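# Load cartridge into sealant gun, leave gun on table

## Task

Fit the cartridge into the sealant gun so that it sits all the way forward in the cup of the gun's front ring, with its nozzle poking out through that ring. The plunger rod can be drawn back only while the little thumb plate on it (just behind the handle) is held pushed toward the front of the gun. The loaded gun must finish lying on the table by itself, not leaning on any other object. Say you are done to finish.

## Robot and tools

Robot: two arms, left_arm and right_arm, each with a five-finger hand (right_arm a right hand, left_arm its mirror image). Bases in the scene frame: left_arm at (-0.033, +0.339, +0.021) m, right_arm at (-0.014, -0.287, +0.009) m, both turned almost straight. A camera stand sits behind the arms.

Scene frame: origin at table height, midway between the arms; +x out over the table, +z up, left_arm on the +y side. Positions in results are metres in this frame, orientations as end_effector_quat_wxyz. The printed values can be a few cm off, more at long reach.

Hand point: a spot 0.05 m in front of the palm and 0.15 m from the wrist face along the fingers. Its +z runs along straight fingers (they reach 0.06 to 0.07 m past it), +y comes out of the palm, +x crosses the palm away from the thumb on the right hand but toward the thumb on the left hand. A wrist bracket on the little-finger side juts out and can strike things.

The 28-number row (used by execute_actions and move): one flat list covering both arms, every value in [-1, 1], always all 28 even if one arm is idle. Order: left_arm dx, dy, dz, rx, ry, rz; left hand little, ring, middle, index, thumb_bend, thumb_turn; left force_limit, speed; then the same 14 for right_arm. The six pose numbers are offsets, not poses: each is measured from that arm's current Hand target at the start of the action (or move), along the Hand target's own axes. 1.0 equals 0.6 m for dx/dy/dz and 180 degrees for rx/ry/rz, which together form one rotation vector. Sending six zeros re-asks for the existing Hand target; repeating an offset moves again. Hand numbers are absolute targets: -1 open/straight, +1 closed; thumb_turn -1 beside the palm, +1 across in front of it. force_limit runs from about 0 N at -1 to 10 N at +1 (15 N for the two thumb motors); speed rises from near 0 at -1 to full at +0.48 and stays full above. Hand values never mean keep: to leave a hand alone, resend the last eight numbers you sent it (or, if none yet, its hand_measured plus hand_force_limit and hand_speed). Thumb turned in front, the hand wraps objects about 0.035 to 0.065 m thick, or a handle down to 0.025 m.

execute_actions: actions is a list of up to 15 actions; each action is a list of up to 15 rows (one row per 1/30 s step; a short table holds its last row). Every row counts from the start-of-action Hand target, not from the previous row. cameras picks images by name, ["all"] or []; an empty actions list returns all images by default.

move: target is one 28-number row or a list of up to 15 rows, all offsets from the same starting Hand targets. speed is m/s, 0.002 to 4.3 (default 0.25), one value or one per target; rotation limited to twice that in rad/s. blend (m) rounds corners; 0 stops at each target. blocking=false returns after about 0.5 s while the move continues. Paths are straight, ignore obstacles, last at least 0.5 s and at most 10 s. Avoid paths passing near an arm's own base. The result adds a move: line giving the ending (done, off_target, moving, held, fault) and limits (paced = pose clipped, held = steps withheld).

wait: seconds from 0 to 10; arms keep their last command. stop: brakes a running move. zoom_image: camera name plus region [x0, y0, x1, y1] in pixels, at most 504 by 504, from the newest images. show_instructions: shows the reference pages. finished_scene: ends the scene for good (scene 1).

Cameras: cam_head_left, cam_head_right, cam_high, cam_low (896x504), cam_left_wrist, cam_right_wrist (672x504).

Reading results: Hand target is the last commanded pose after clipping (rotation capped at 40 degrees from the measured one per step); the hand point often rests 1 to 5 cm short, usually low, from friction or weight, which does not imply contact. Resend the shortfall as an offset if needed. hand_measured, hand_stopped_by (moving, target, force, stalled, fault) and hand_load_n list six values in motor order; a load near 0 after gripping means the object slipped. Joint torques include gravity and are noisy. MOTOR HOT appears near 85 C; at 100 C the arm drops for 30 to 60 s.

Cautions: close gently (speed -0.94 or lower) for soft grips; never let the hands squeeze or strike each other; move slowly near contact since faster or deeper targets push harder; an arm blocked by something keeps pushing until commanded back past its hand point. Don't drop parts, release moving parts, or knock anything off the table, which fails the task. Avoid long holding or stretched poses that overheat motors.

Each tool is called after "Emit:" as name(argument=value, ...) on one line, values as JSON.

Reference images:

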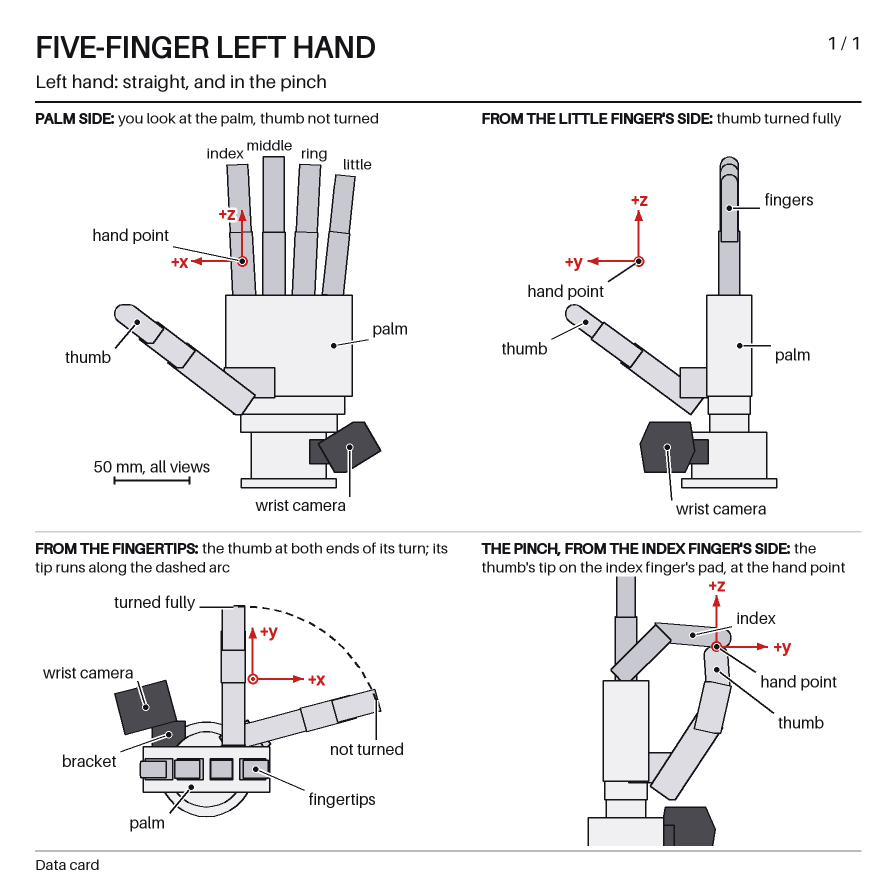

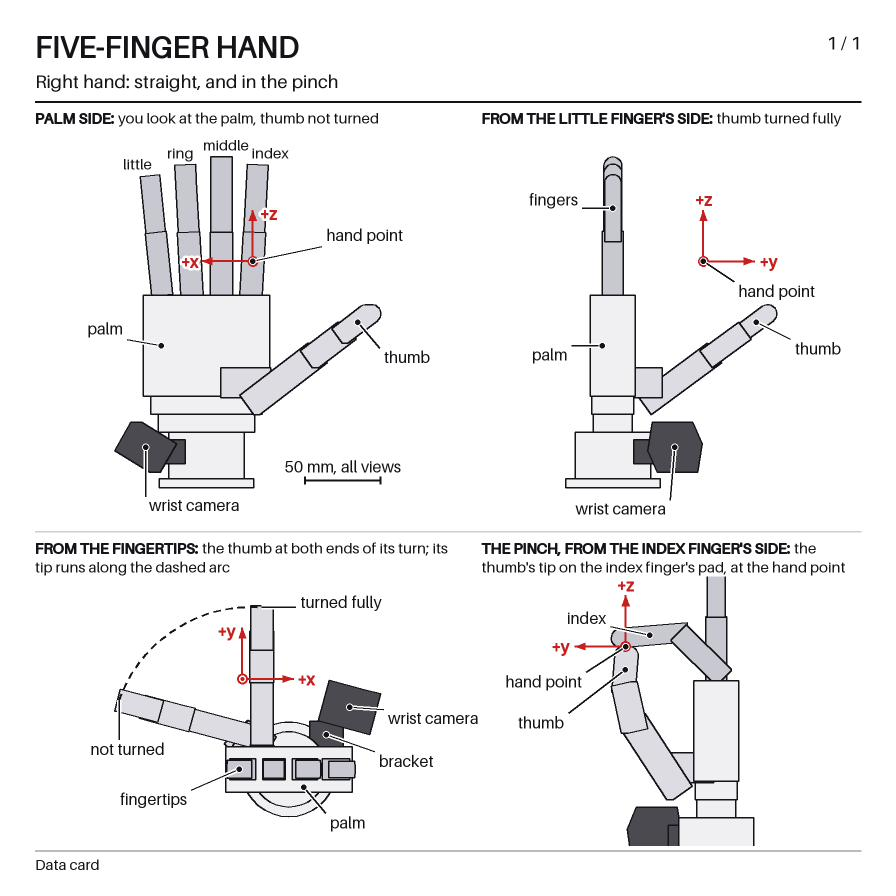

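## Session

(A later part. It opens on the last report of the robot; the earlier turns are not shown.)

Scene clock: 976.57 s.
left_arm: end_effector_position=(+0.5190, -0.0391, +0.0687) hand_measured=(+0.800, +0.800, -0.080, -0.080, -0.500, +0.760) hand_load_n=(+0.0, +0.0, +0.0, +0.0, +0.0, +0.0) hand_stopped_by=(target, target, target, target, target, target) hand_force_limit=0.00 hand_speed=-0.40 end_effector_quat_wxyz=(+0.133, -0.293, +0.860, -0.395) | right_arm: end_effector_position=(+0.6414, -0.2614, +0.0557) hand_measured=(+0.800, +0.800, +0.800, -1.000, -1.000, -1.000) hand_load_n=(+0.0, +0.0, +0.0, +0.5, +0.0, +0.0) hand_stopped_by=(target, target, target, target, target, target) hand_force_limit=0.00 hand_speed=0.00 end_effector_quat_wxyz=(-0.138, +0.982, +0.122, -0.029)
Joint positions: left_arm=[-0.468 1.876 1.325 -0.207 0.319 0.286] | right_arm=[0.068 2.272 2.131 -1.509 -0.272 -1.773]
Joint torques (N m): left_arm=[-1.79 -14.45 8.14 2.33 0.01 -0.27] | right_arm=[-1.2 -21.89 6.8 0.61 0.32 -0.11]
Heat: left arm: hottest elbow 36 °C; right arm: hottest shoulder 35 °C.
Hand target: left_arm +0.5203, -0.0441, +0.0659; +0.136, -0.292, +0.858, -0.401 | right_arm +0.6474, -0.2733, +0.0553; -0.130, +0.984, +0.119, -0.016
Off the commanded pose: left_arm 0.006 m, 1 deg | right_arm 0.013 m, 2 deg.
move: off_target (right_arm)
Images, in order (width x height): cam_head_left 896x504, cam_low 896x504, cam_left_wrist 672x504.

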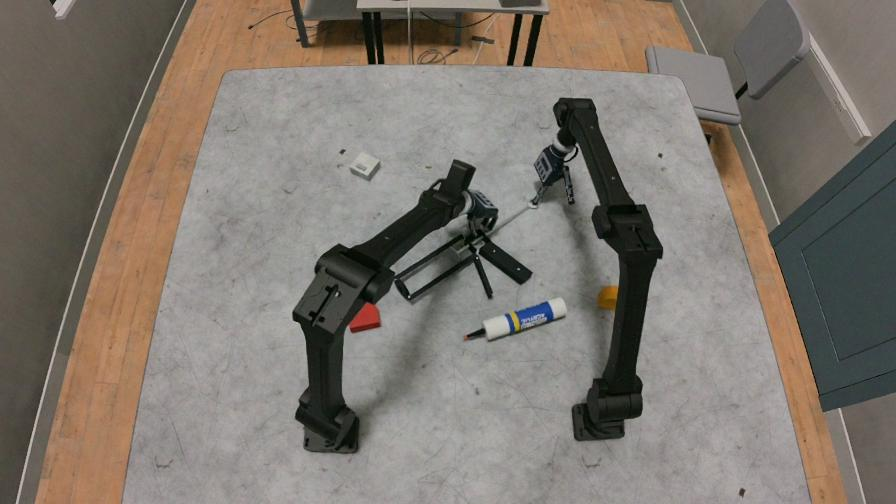

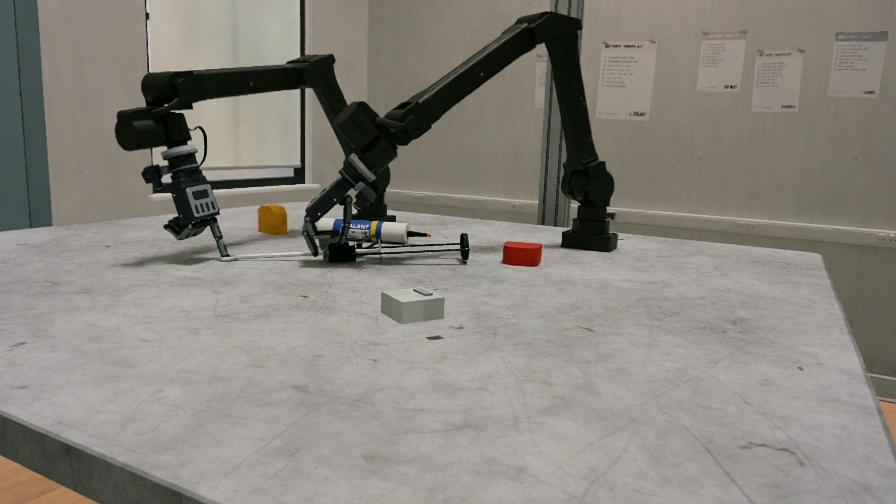

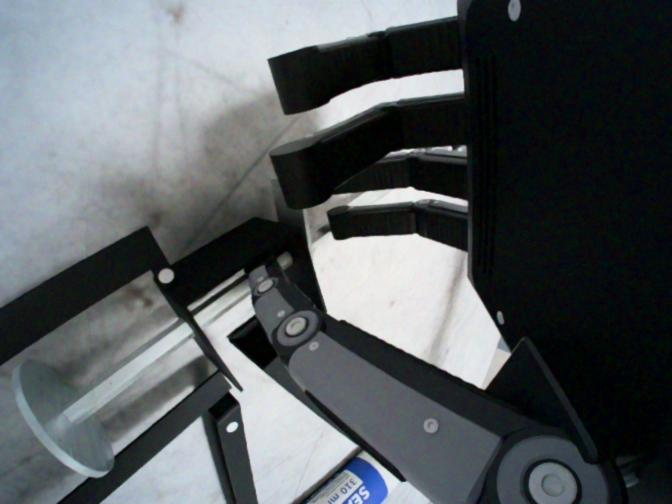

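Emit:
move(target=[[0,0,0,0,0,0,0.8,0.8,0.05,0.05,-0.5,0.76,0.0,-0.6, 0,0,0,0,0,0,0.8,0.8,0.8,-1,-1,-1,0,0],[0,0.0153,0.0129,0,0,0,0.8,0.8,0.05,0.05,-0.5,0.76,0.0,-0.4, 0,0,0,0,0,0,0.8,0.8,0.8,-1,-1,-1,0,0]], speed=0.08, cameras=["cam_left_wrist","cam_head_left","cam_low"])

Emit:
zoom_image(camera="cam_head_left", region=[455, 222, 500, 262])

Emit:
zoom_image(camera="cam_low", region=[300, 210, 380, 265])

Emit:
zoom_image(camera="cam_left_wrist", region=[190, 190, 360, 350])

Scene clock: 987.20 s.
left_arm: end_effector_position=(+0.5199, -0.0407, +0.0671) hand_measured=(+0.800, +0.800, +0.050, +0.050, -0.500, +0.760) hand_load_n=(+0.0, -0.5, +0.0, +0.0, +0.0, +0.0) hand_stopped_by=(target, target, target, target, target, target) hand_force_limit=0.00 hand_speed=-0.40 end_effector_quat_wxyz=(+0.138, -0.290, +0.858, -0.400) | right_arm: end_effector_position=(+0.6414, -0.2614, +0.0557) hand_measured=(+0.800, +0.800, +0.800, -1.000, -1.000, -1.000) hand_load_n=(+0.0, +0.0, +0.0, +0.5, +0.0, +0.0) hand_stopped_by=(target, target, target, target, target, target) hand_force_limit=0.00 hand_speed=0.00 end_effector_quat_wxyz=(-0.138, +0.982, +0.122, -0.029)
Joint positions: left_arm=[-0.47 1.877 1.315 -0.179 0.319 0.286] | right_arm=[0.068 2.272 2.131 -1.509 -0.272 -1.773]
Joint torques (N m): left_arm=[-1.73 -13.16 7.97 2.45 0.03 -0.27] | right_arm=[-1.2 -21.89 6.82 0.65 0.33 -0.11]
Heat: left arm: hottest elbow 35 °C; right arm: hottest shoulder 35 °C.
Hand target: left_arm +0.5202, -0.0443, +0.0537; +0.136, -0.292, +0.858, -0.400 | right_arm +0.6474, -0.2733, +0.0552; -0.130, +0.984, +0.119, -0.016
Off the commanded pose: left_arm 0.014 m, 0 deg | right_arm 0.013 m, 2 deg.
move: off_target (left_arm, right_arm); target 2's new numbers were sent with left_arm's hand 0.014 m and 0 deg from that target
Images, in order (width x height): cam_head_left 896x504, cam_low 896x504, cam_left_wrist 672x504.

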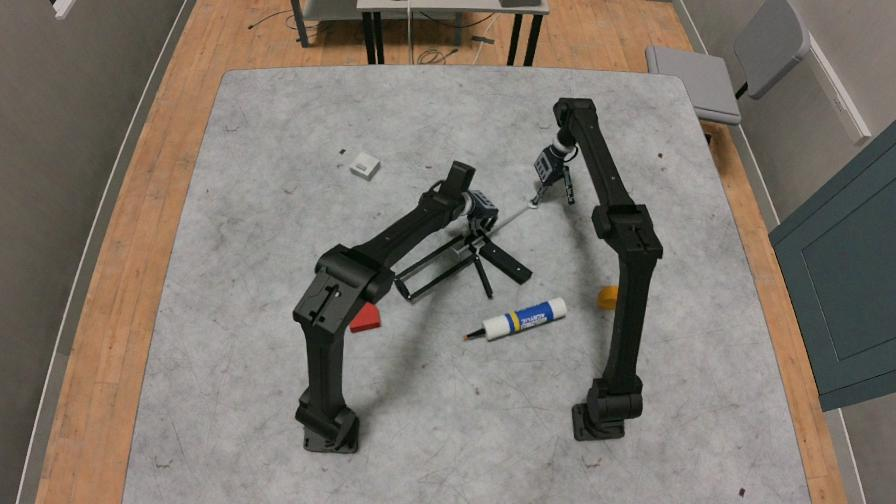

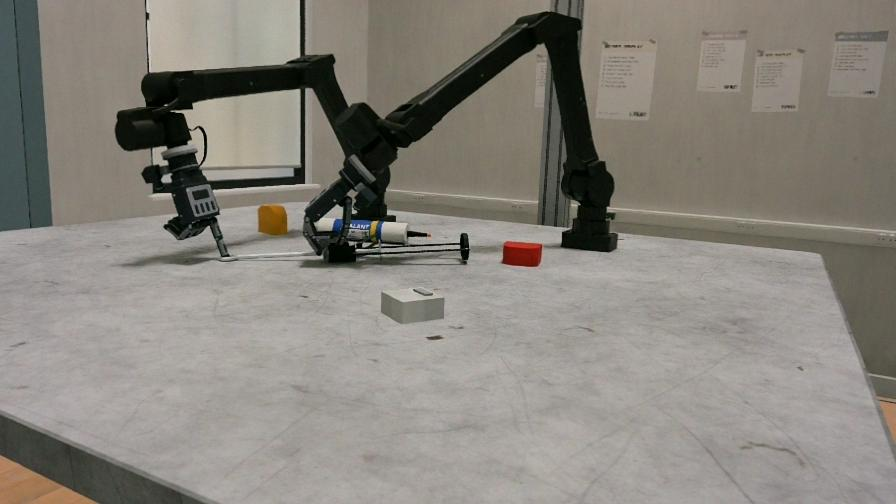

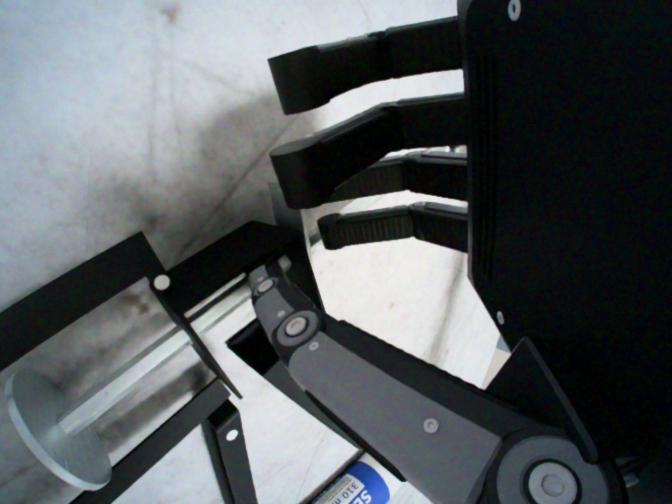

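Scaled by 11.200 from the camera's 896x504 image, which has a finer 1280x720 frame.

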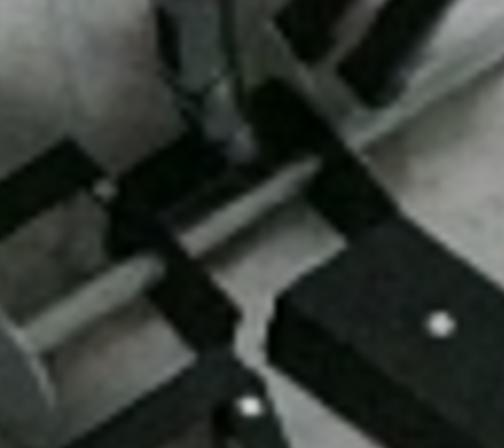

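Scaled by 6.300 from the camera's 896x504 image, which has a finer 1280x720 frame.

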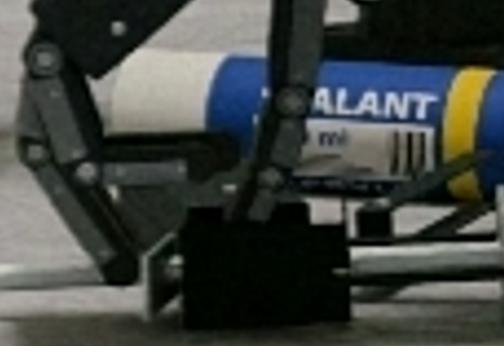

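Scaled by 2.965 from the camera's 672x504 image, which has a finer 960x720 frame.

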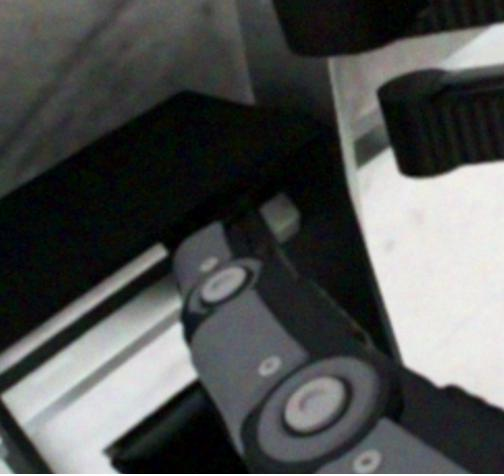

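Emit:
move(target=[0,0.0153,0.0129,0,0,0,0.8,0.8,0.05,0.05,-0.5,0.76,0.0,-0.4, 0,0,0,0,0,0,0.8,0.8,0.8,-1,-1,-1,0,0], speed=0.08, cameras=["cam_left_wrist","cam_head_left","cam_low"])

Emit:
zoom_image(camera="cam_head_left", region=[455, 222, 500, 262])

Emit:
zoom_image(camera="cam_low", region=[300, 210, 380, 265])

Scene clock: 995.17 s.
left_arm: end_effector_position=(+0.5211, -0.0420, +0.0639) hand_measured=(+0.800, +0.800, +0.050, +0.050, -0.500, +0.760) hand_load_n=(+0.0, +0.0, +0.5, -1.5, +0.5, +1.0) hand_stopped_by=(target, target, target, target, target, target) hand_force_limit=0.00 hand_speed=-0.40 end_effector_quat_wxyz=(+0.141, -0.290, +0.856, -0.405) | right_arm: end_effector_position=(+0.6414, -0.2614, +0.0557) hand_measured=(+0.800, +0.800, +0.800, -1.000, -1.000, -1.000) hand_load_n=(+0.0, +0.0, +0.0, +0.5, +0.0, +0.0) hand_stopped_by=(target, target, target, target, target, target) hand_force_limit=0.00 hand_speed=0.00 end_effector_quat_wxyz=(-0.138, +0.982, +0.122, -0.029)
Joint positions: left_arm=[-0.47 1.882 1.306 -0.153 0.32 0.281] | right_arm=[0.068 2.272 2.131 -1.509 -0.272 -1.773]
Joint torques (N m): left_arm=[-1.2 -12.28 7.79 2.36 0 -0.23] | right_arm=[-1.32 -21.95 6.71 0.57 0.31 -0.1]
Heat: left arm: hottest elbow 35 °C; right arm: hottest shoulder 35 °C.
Hand target: left_arm +0.5202, -0.0443, +0.0418; +0.136, -0.292, +0.858, -0.400 | right_arm +0.6474, -0.2733, +0.0552; -0.130, +0.984, +0.119, -0.016
Off the commanded pose: left_arm 0.022 m, 1 deg | right_arm 0.013 m, 2 deg.
move: off_target (left_arm, right_arm)
Images, in order (width x height): cam_head_left 896x504, cam_low 896x504, cam_left_wrist 672x504.

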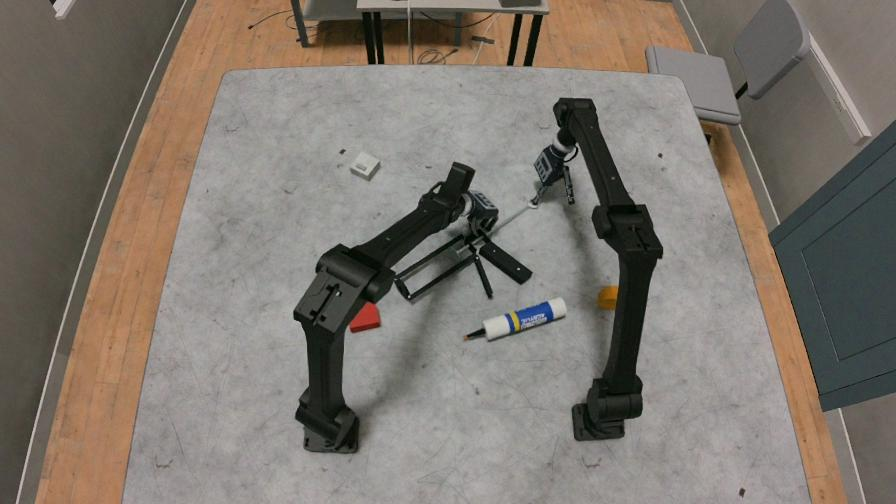

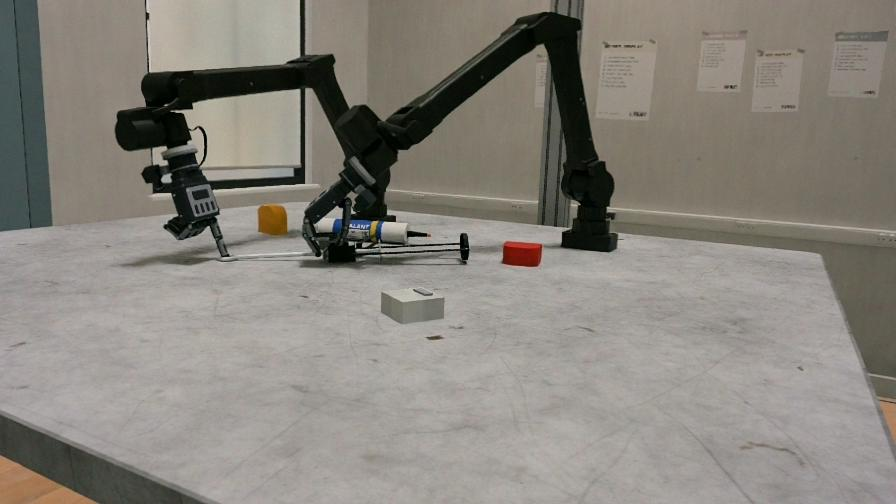

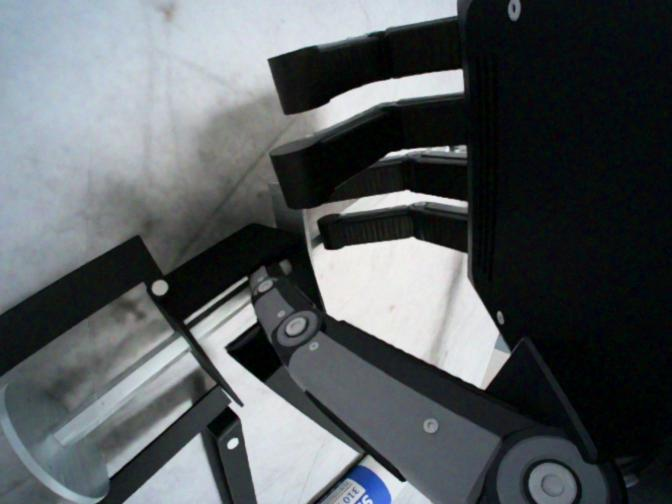

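Scaled by 11.200 from the camera's 896x504 image, which has a finer 1280x720 frame.

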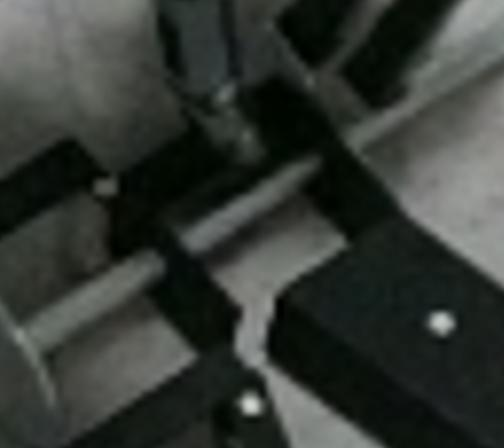

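Scaled by 6.300 from the camera's 896x504 image, which has a finer 1280x720 frame.

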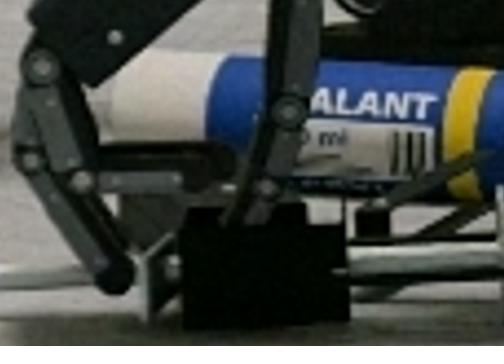

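Emit:
move(target=[[0,0,0,0,0,0,0.8,0.8,0.3,0.3,0.1,0.76,-0.2,-0.75, 0,0,0,0,0,0,0.8,0.8,0.8,-1,-1,-1,0,0]], speed=0.08, cameras=["cam_left_wrist","cam_head_left","cam_low"])

Emit:
zoom_image(camera="cam_head_left", region=[455, 222, 500, 262])

Emit:
zoom_image(camera="cam_low", region=[300, 210, 380, 265])

Scene clock: 1000.90 s.
left_arm: end_effector_position=(+0.5220, -0.0455, +0.0606) hand_measured=(+0.800, +0.800, +0.114, +0.298, -0.364, +0.760) hand_load_n=(+0.0, +0.0, +0.0, +4.0, +7.0, -1.5) hand_stopped_by=(target, target, force, force, force, target) hand_force_limit=-0.20 hand_speed=-0.75 end_effector_quat_wxyz=(+0.141, -0.288, +0.855, -0.409) | right_arm: end_effector_position=(+0.6414, -0.2614, +0.0557) hand_measured=(+0.800, +0.800, +0.800, -1.000, -1.000, -1.000) hand_load_n=(+0.0, +0.0, +0.5, +0.5, +0.0, +0.0) hand_stopped_by=(target, target, target, target, target, target) hand_force_limit=0.00 hand_speed=0.00 end_effector_quat_wxyz=(-0.138, +0.982, +0.122, -0.029)
Joint positions: left_arm=[-0.473 1.891 1.306 -0.136 0.322 0.28] | right_arm=[0.068 2.272 2.131 -1.509 -0.272 -1.773]
Joint torques (N m): left_arm=[-1.49 -12.81 7.84 1.76 0 -0.22] | right_arm=[-0.67 -21.71 6.63 0.62 0.31 -0.1]
Heat: left arm: hottest elbow 35 °C; right arm: hottest shoulder 35 °C.
Hand target: left_arm +0.5203, -0.0443, +0.0419; +0.136, -0.292, +0.858, -0.401 | right_arm +0.6474, -0.2733, +0.0552; -0.130, +0.984, +0.119, -0.016
Off the commanded pose: left_arm 0.019 m, 1 deg | right_arm 0.013 m, 2 deg.
move: off_target (left_arm, right_arm)
Images, in order (width x height): cam_head_left 896x504, cam_low 896x504, cam_left_wrist 672x504.

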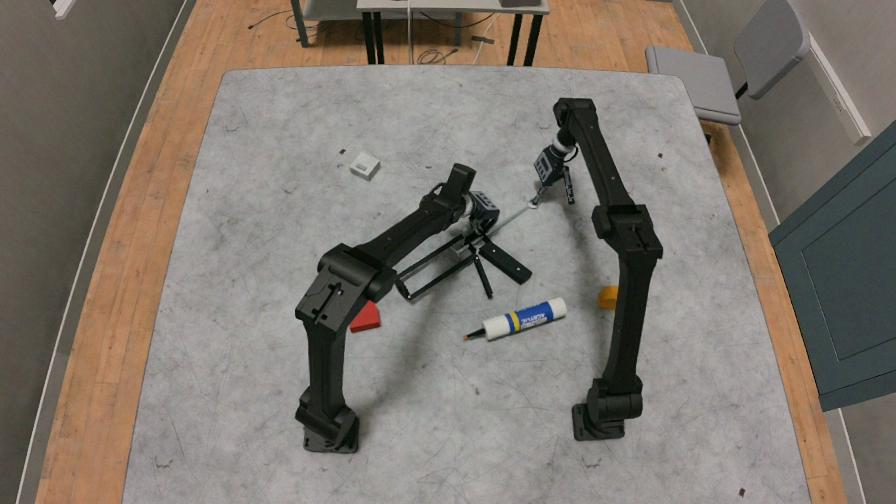

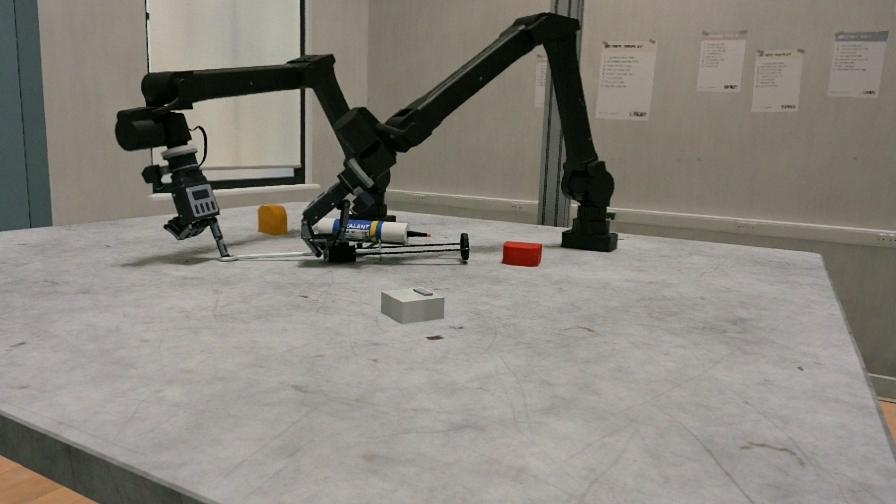

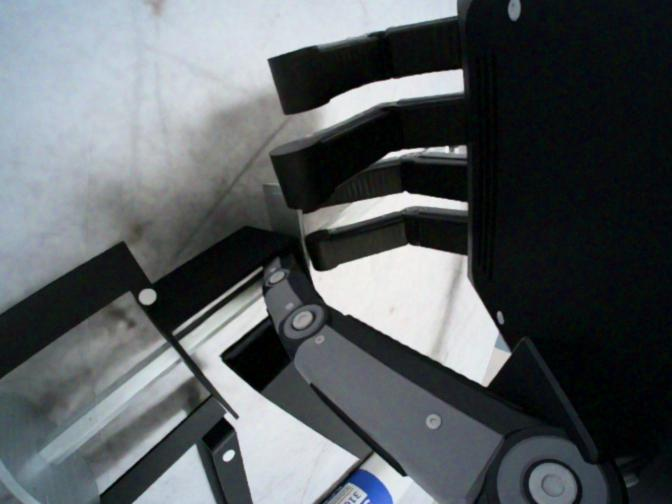

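Scaled by 11.200 from the camera's 896x504 image, which has a finer 1280x720 frame.

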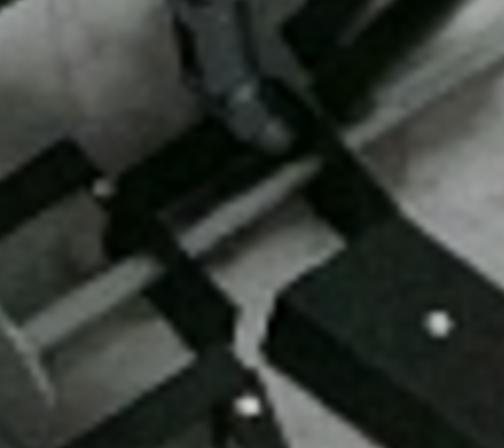

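Scaled by 6.300 from the camera's 896x504 image, which has a finer 1280x720 frame.

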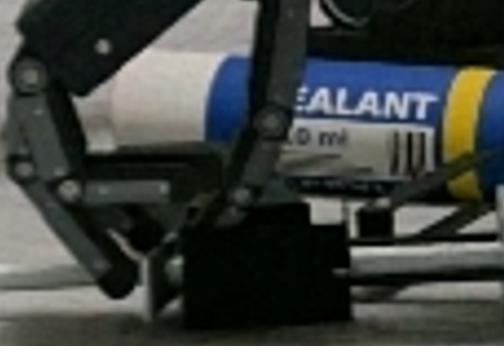

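Emit:
move(target=[[0,0,0,0,0,0,0.8,0.8,0.35,0.5,0.3,0.76,0.2,-0.75, 0,0,0,0,0,0,0.8,0.8,0.8,-1,-1,-1,0,0]], speed=0.08, cameras=["cam_left_wrist","cam_head_left","cam_low"])

Emit:
zoom_image(camera="cam_head_left", region=[455, 222, 500, 262])

Emit:
zoom_image(camera="cam_low", region=[300, 210, 380, 265])

Emit:
zoom_image(camera="cam_left_wrist", region=[190, 190, 360, 350])

Scene clock: 1008.47 s.
left_arm: end_effector_position=(+0.5221, -0.0459, +0.0606) hand_measured=(+0.800, +0.800, +0.154, +0.408, -0.360, +0.760) hand_load_n=(+0.0, +0.0, +3.5, +6.5, +8.0, -1.0) hand_stopped_by=(target, target, force, force, force, target) hand_force_limit=0.20 hand_speed=-0.75 end_effector_quat_wxyz=(+0.141, -0.287, +0.854, -0.409) | right_arm: end_effector_position=(+0.6414, -0.2614, +0.0557) hand_measured=(+0.800, +0.800, +0.800, -1.000, -1.000, -1.000) hand_load_n=(+0.0, +0.0, +0.0, +0.5, +0.0, +0.0) hand_stopped_by=(target, target, target, target, target, target) hand_force_limit=0.00 hand_speed=0.00 end_effector_quat_wxyz=(-0.138, +0.982, +0.122, -0.029)
Joint positions: left_arm=[-0.473 1.892 1.306 -0.135 0.323 0.28] | right_arm=[0.068 2.272 2.131 -1.509 -0.272 -1.773]
Joint torques (N m): left_arm=[-0.85 -12.45 7.72 1.51 -0.01 -0.21] | right_arm=[-1.08 -21.36 6.68 0.62 0.32 -0.11]
Heat: left arm: hottest elbow 35 °C; right arm: hottest shoulder 35 °C.
Hand target: left_arm +0.5203, -0.0443, +0.0420; +0.136, -0.292, +0.858, -0.401 | right_arm +0.6474, -0.2733, +0.0552; -0.130, +0.984, +0.119, -0.016
Off the commanded pose: left_arm 0.019 m, 1 deg | right_arm 0.013 m, 2 deg.
move: off_target (left_arm, right_arm)
Images, in order (width x height): cam_head_left 896x504, cam_low 896x504, cam_left_wrist 672x504.

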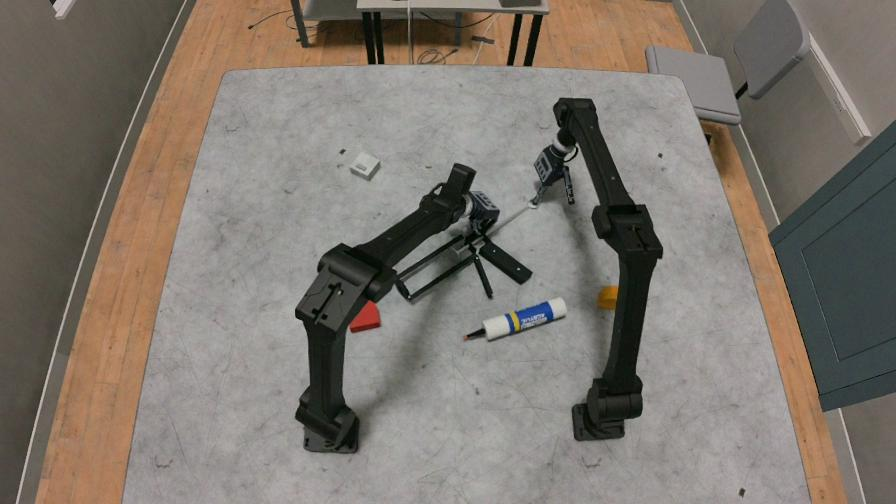

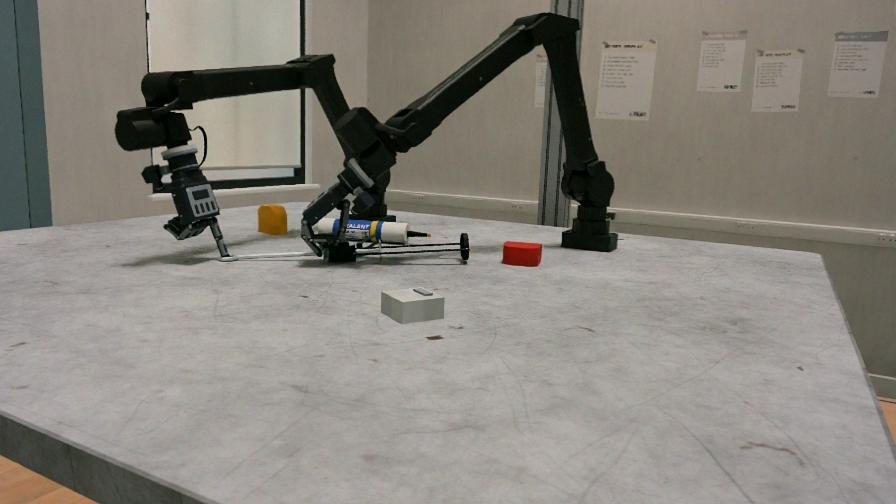

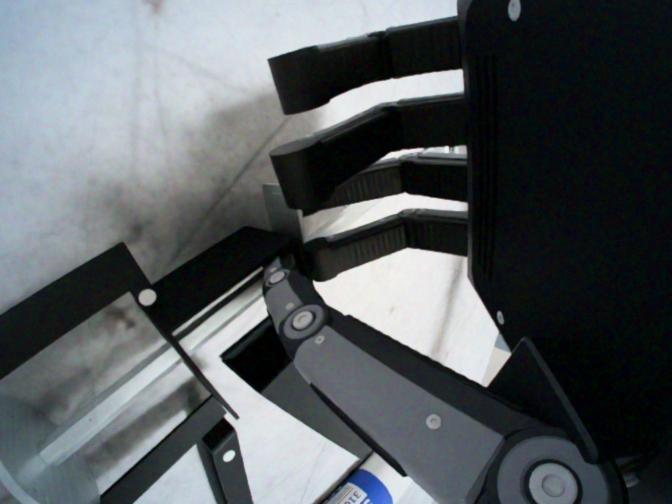

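Scaled by 11.200 from the camera's 896x504 image, which has a finer 1280x720 frame.

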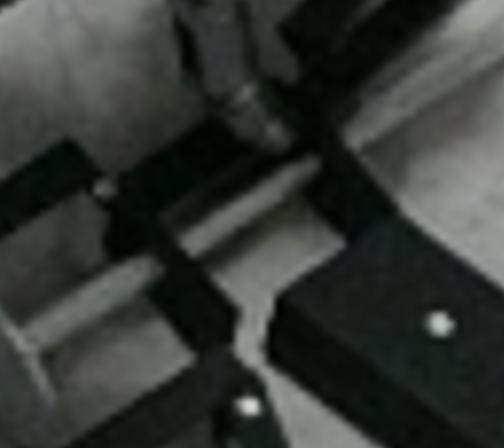

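Scaled by 6.300 from the camera's 896x504 image, which has a finer 1280x720 frame.

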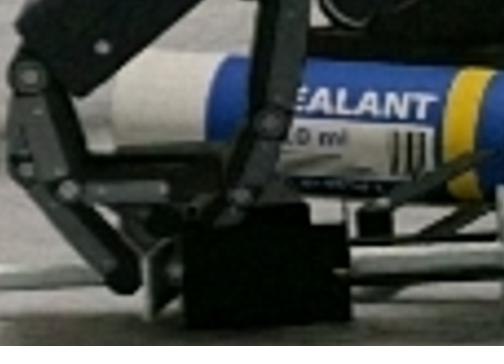

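Scaled by 2.965 from the camera's 672x504 image, which has a finer 960x720 frame.

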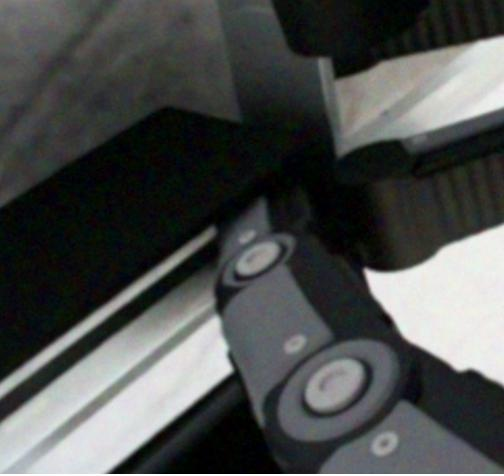

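Emit:
move(target=[[0,0,0,0,0,0,0.8,0.8,0.35,0.5,0.3,0.76,0.2,-0.75, 0.0339,0.0734,-0.0197,0,0,0,0.8,0.8,0.8,-1,-1,-1,0,0]], speed=0.08, cameras=["cam_left_wrist","cam_head_left","cam_low"])

Emit:
zoom_image(camera="cam_head_left", region=[370, 190, 550, 310])

Emit:
zoom_image(camera="cam_low", region=[300, 210, 380, 265])

Scene clock: 1014.70 s.
left_arm: end_effector_position=(+0.5225, -0.0464, +0.0606) hand_measured=(+0.800, +0.800, +0.154, +0.408, -0.360, +0.760) hand_load_n=(+0.0, +0.0, +2.0, +6.5, +8.5, -1.0) hand_stopped_by=(target, target, force, force, force, target) hand_force_limit=0.20 hand_speed=-0.75 end_effector_quat_wxyz=(+0.142, -0.287, +0.854, -0.410) | right_arm: end_effector_position=(+0.6658, -0.3195, +0.0590) hand_measured=(+0.800, +0.800, +0.800, -1.000, -1.000, -1.000) hand_load_n=(+0.0, +0.0, +0.0, +0.0, +0.0, +0.0) hand_stopped_by=(target, target, target, target, target, target) hand_force_limit=0.00 hand_speed=0.00 end_effector_quat_wxyz=(-0.129, +0.985, +0.108, -0.023)
Joint positions: left_arm=[-0.474 1.892 1.306 -0.131 0.323 0.28] | right_arm=[-0.011 2.354 2.289 -1.587 -0.251 -1.824]
Joint torques (N m): left_arm=[-1.14 -13.22 7.87 1.55 0 -0.17] | right_arm=[0.38 -19.9 10.69 -0.62 -0.08 -0.17]
Heat: left arm: hottest elbow 35 °C; right arm: hottest shoulder 36 °C.
Hand target: left_arm +0.5203, -0.0443, +0.0419; +0.136, -0.292, +0.858, -0.401 | right_arm +0.6781, -0.3127, +0.0553; -0.130, +0.984, +0.119, -0.016
Off the commanded pose: left_arm 0.019 m, 1 deg | right_arm 0.015 m, 1 deg.
move: off_target (left_arm, right_arm)
Images, in order (width x height): cam_head_left 896x504, cam_low 896x504, cam_left_wrist 672x504.

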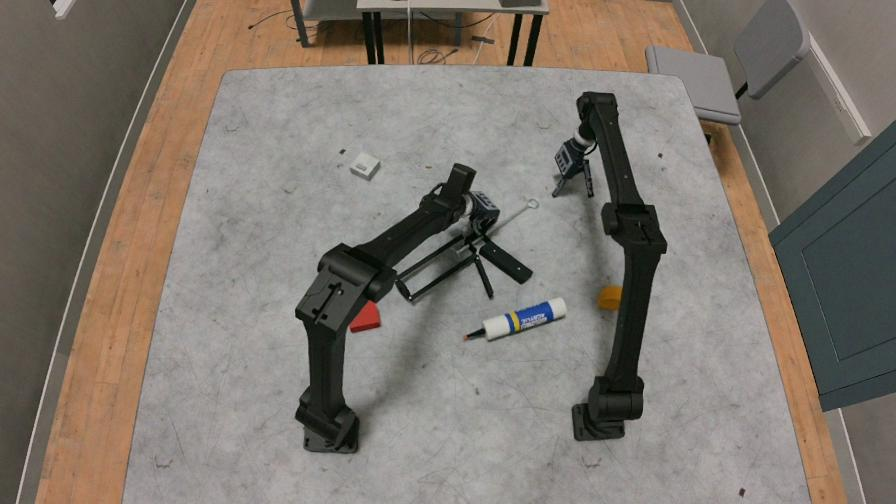

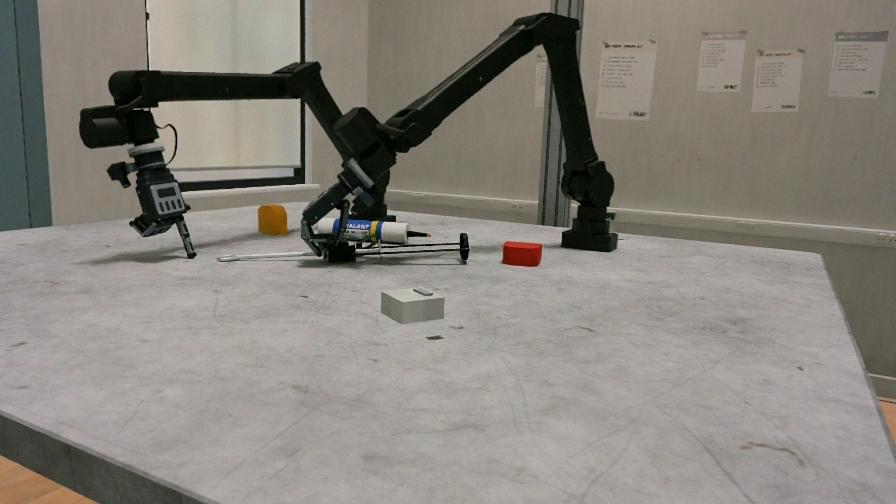

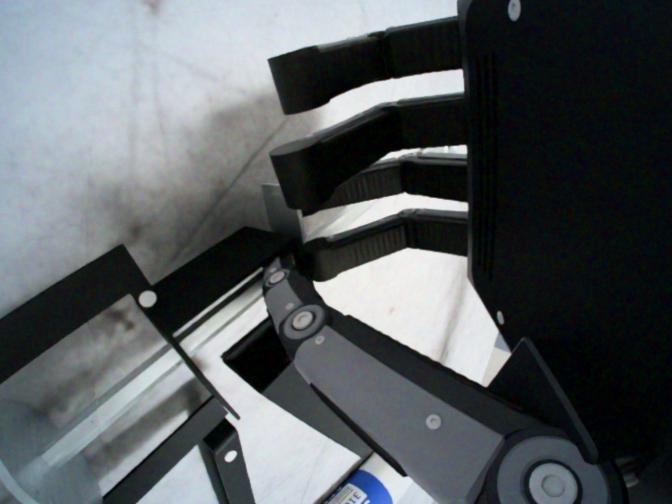

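Scaled by 2.800 from the camera's 896x504 image, which has a finer 1280x720 frame.

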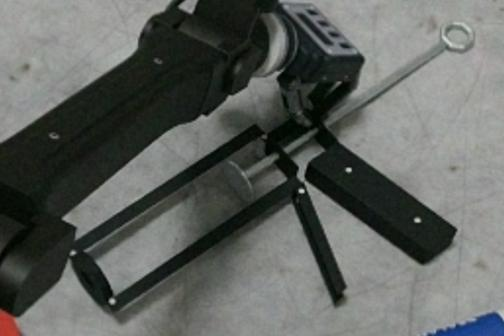

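Scaled by 6.300 from the camera's 896x504 image, which has a finer 1280x720 frame.

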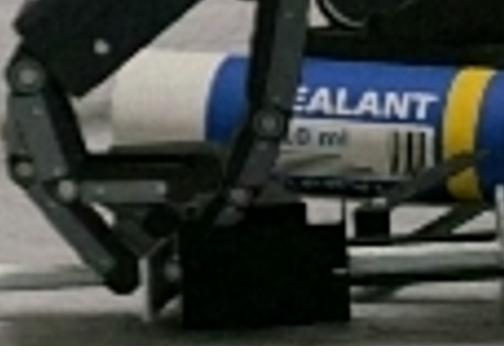

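Emit:
move(target=[[0,0,0,0,0,0,0.8,0.8,-0.02,-0.02,-0.5,0.76,0.2,-0.6, 0,0,0,0,0,0,0.8,0.8,0.8,-1,-1,-1,0,0],[0,0.0089,0.0205,0,0,0,0.8,0.8,-0.02,-0.02,-0.5,0.76,0.2,-0.6, 0,0,0,0,0,0,0.8,0.8,0.8,-1,-1,-1,0,0]], speed=0.08, cameras=["cam_left_wrist","cam_head_left","cam_low"])

Emit:
zoom_image(camera="cam_head_left", region=[455, 222, 500, 262])

Emit:
zoom_image(camera="cam_low", region=[300, 210, 380, 265])

Emit:
zoom_image(camera="cam_left_wrist", region=[190, 190, 360, 350])

Scene clock: 1051.60 s.
left_arm: end_effector_position=(+0.5224, -0.0486, +0.0640) hand_measured=(+0.800, +0.800, -0.020, -0.018, -0.500, +0.760) hand_load_n=(+0.0, +0.0, +0.0, -3.0, +0.0, +1.0) hand_stopped_by=(target, target, target, target, target, target) hand_force_limit=0.20 hand_speed=-0.60 end_effector_quat_wxyz=(+0.140, -0.288, +0.851, -0.416) | right_arm: end_effector_position=(+0.6658, -0.3195, +0.0590) hand_measured=(+0.800, +0.800, +0.800, -1.000, -1.000, -1.000) hand_load_n=(+0.0, +0.0, +0.0, +0.0, +0.0, +0.0) hand_stopped_by=(target, target, target, target, target, target) hand_force_limit=0.00 hand_speed=0.00 end_effector_quat_wxyz=(-0.129, +0.985, +0.108, -0.023)
Joint positions: left_arm=[-0.474 1.889 1.305 -0.124 0.331 0.27] | right_arm=[-0.011 2.354 2.289 -1.587 -0.251 -1.824]
Joint torques (N m): left_arm=[-1.26 -10.81 8.43 2.14 -0.26 -0.15] | right_arm=[0.79 -19.72 10.71 -0.72 -0.11 -0.18]
Heat: left arm: hottest shoulder 34 °C; right arm: hottest shoulder 39 °C.
Hand target: left_arm +0.5239, -0.0490, +0.0299; +0.136, -0.292, +0.858, -0.401 | right_arm +0.6781, -0.3127, +0.0553; -0.130, +0.984, +0.119, -0.016
Off the commanded pose: left_arm 0.034 m, 2 deg | right_arm 0.015 m, 1 deg.
move: off_target (left_arm, right_arm)
Images, in order (width x height): cam_head_left 896x504, cam_low 896x504, cam_left_wrist 672x504.

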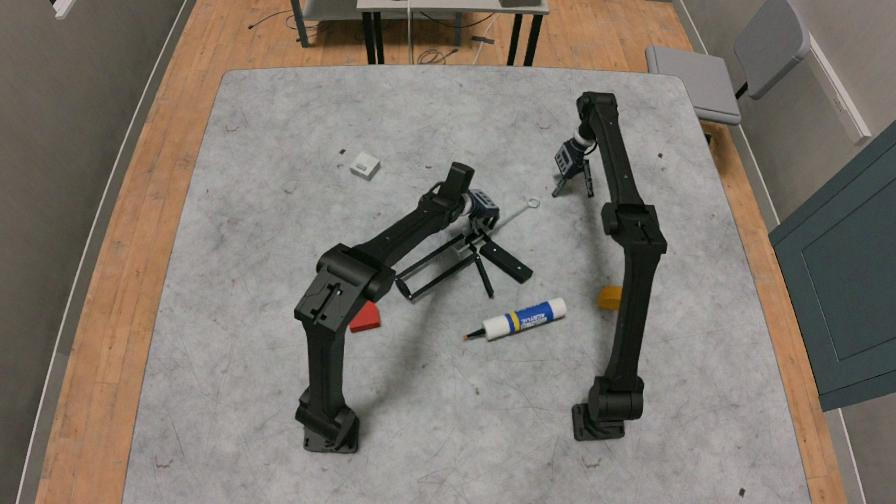

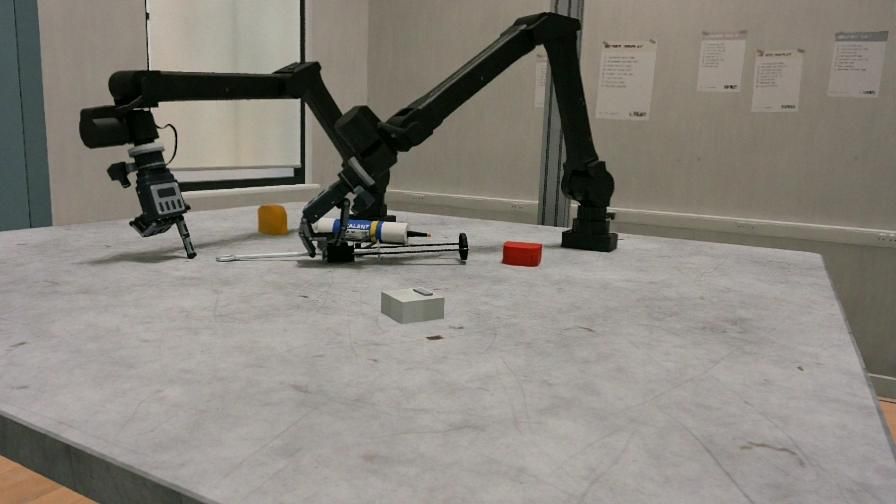

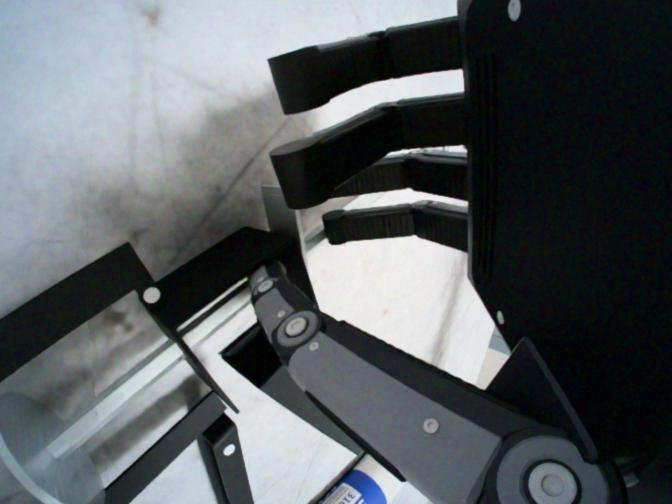

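Scaled by 11.200 from the camera's 896x504 image, which has a finer 1280x720 frame.

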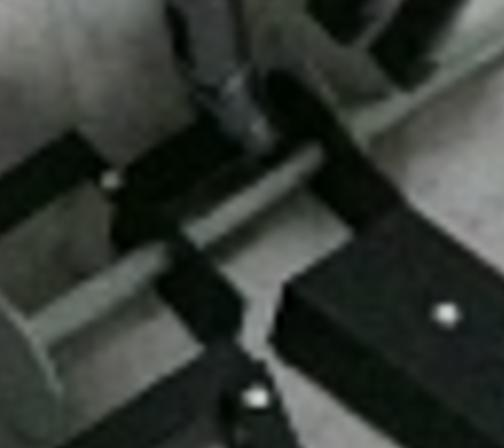

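Scaled by 6.300 from the camera's 896x504 image, which has a finer 1280x720 frame.

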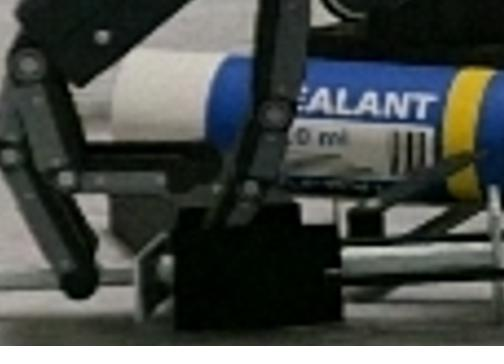

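Scaled by 2.965 from the camera's 672x504 image, which has a finer 960x720 frame.

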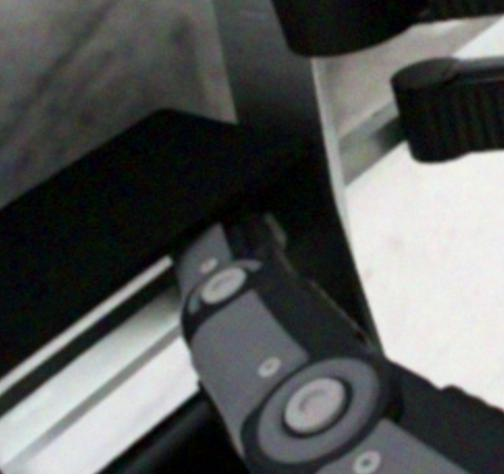

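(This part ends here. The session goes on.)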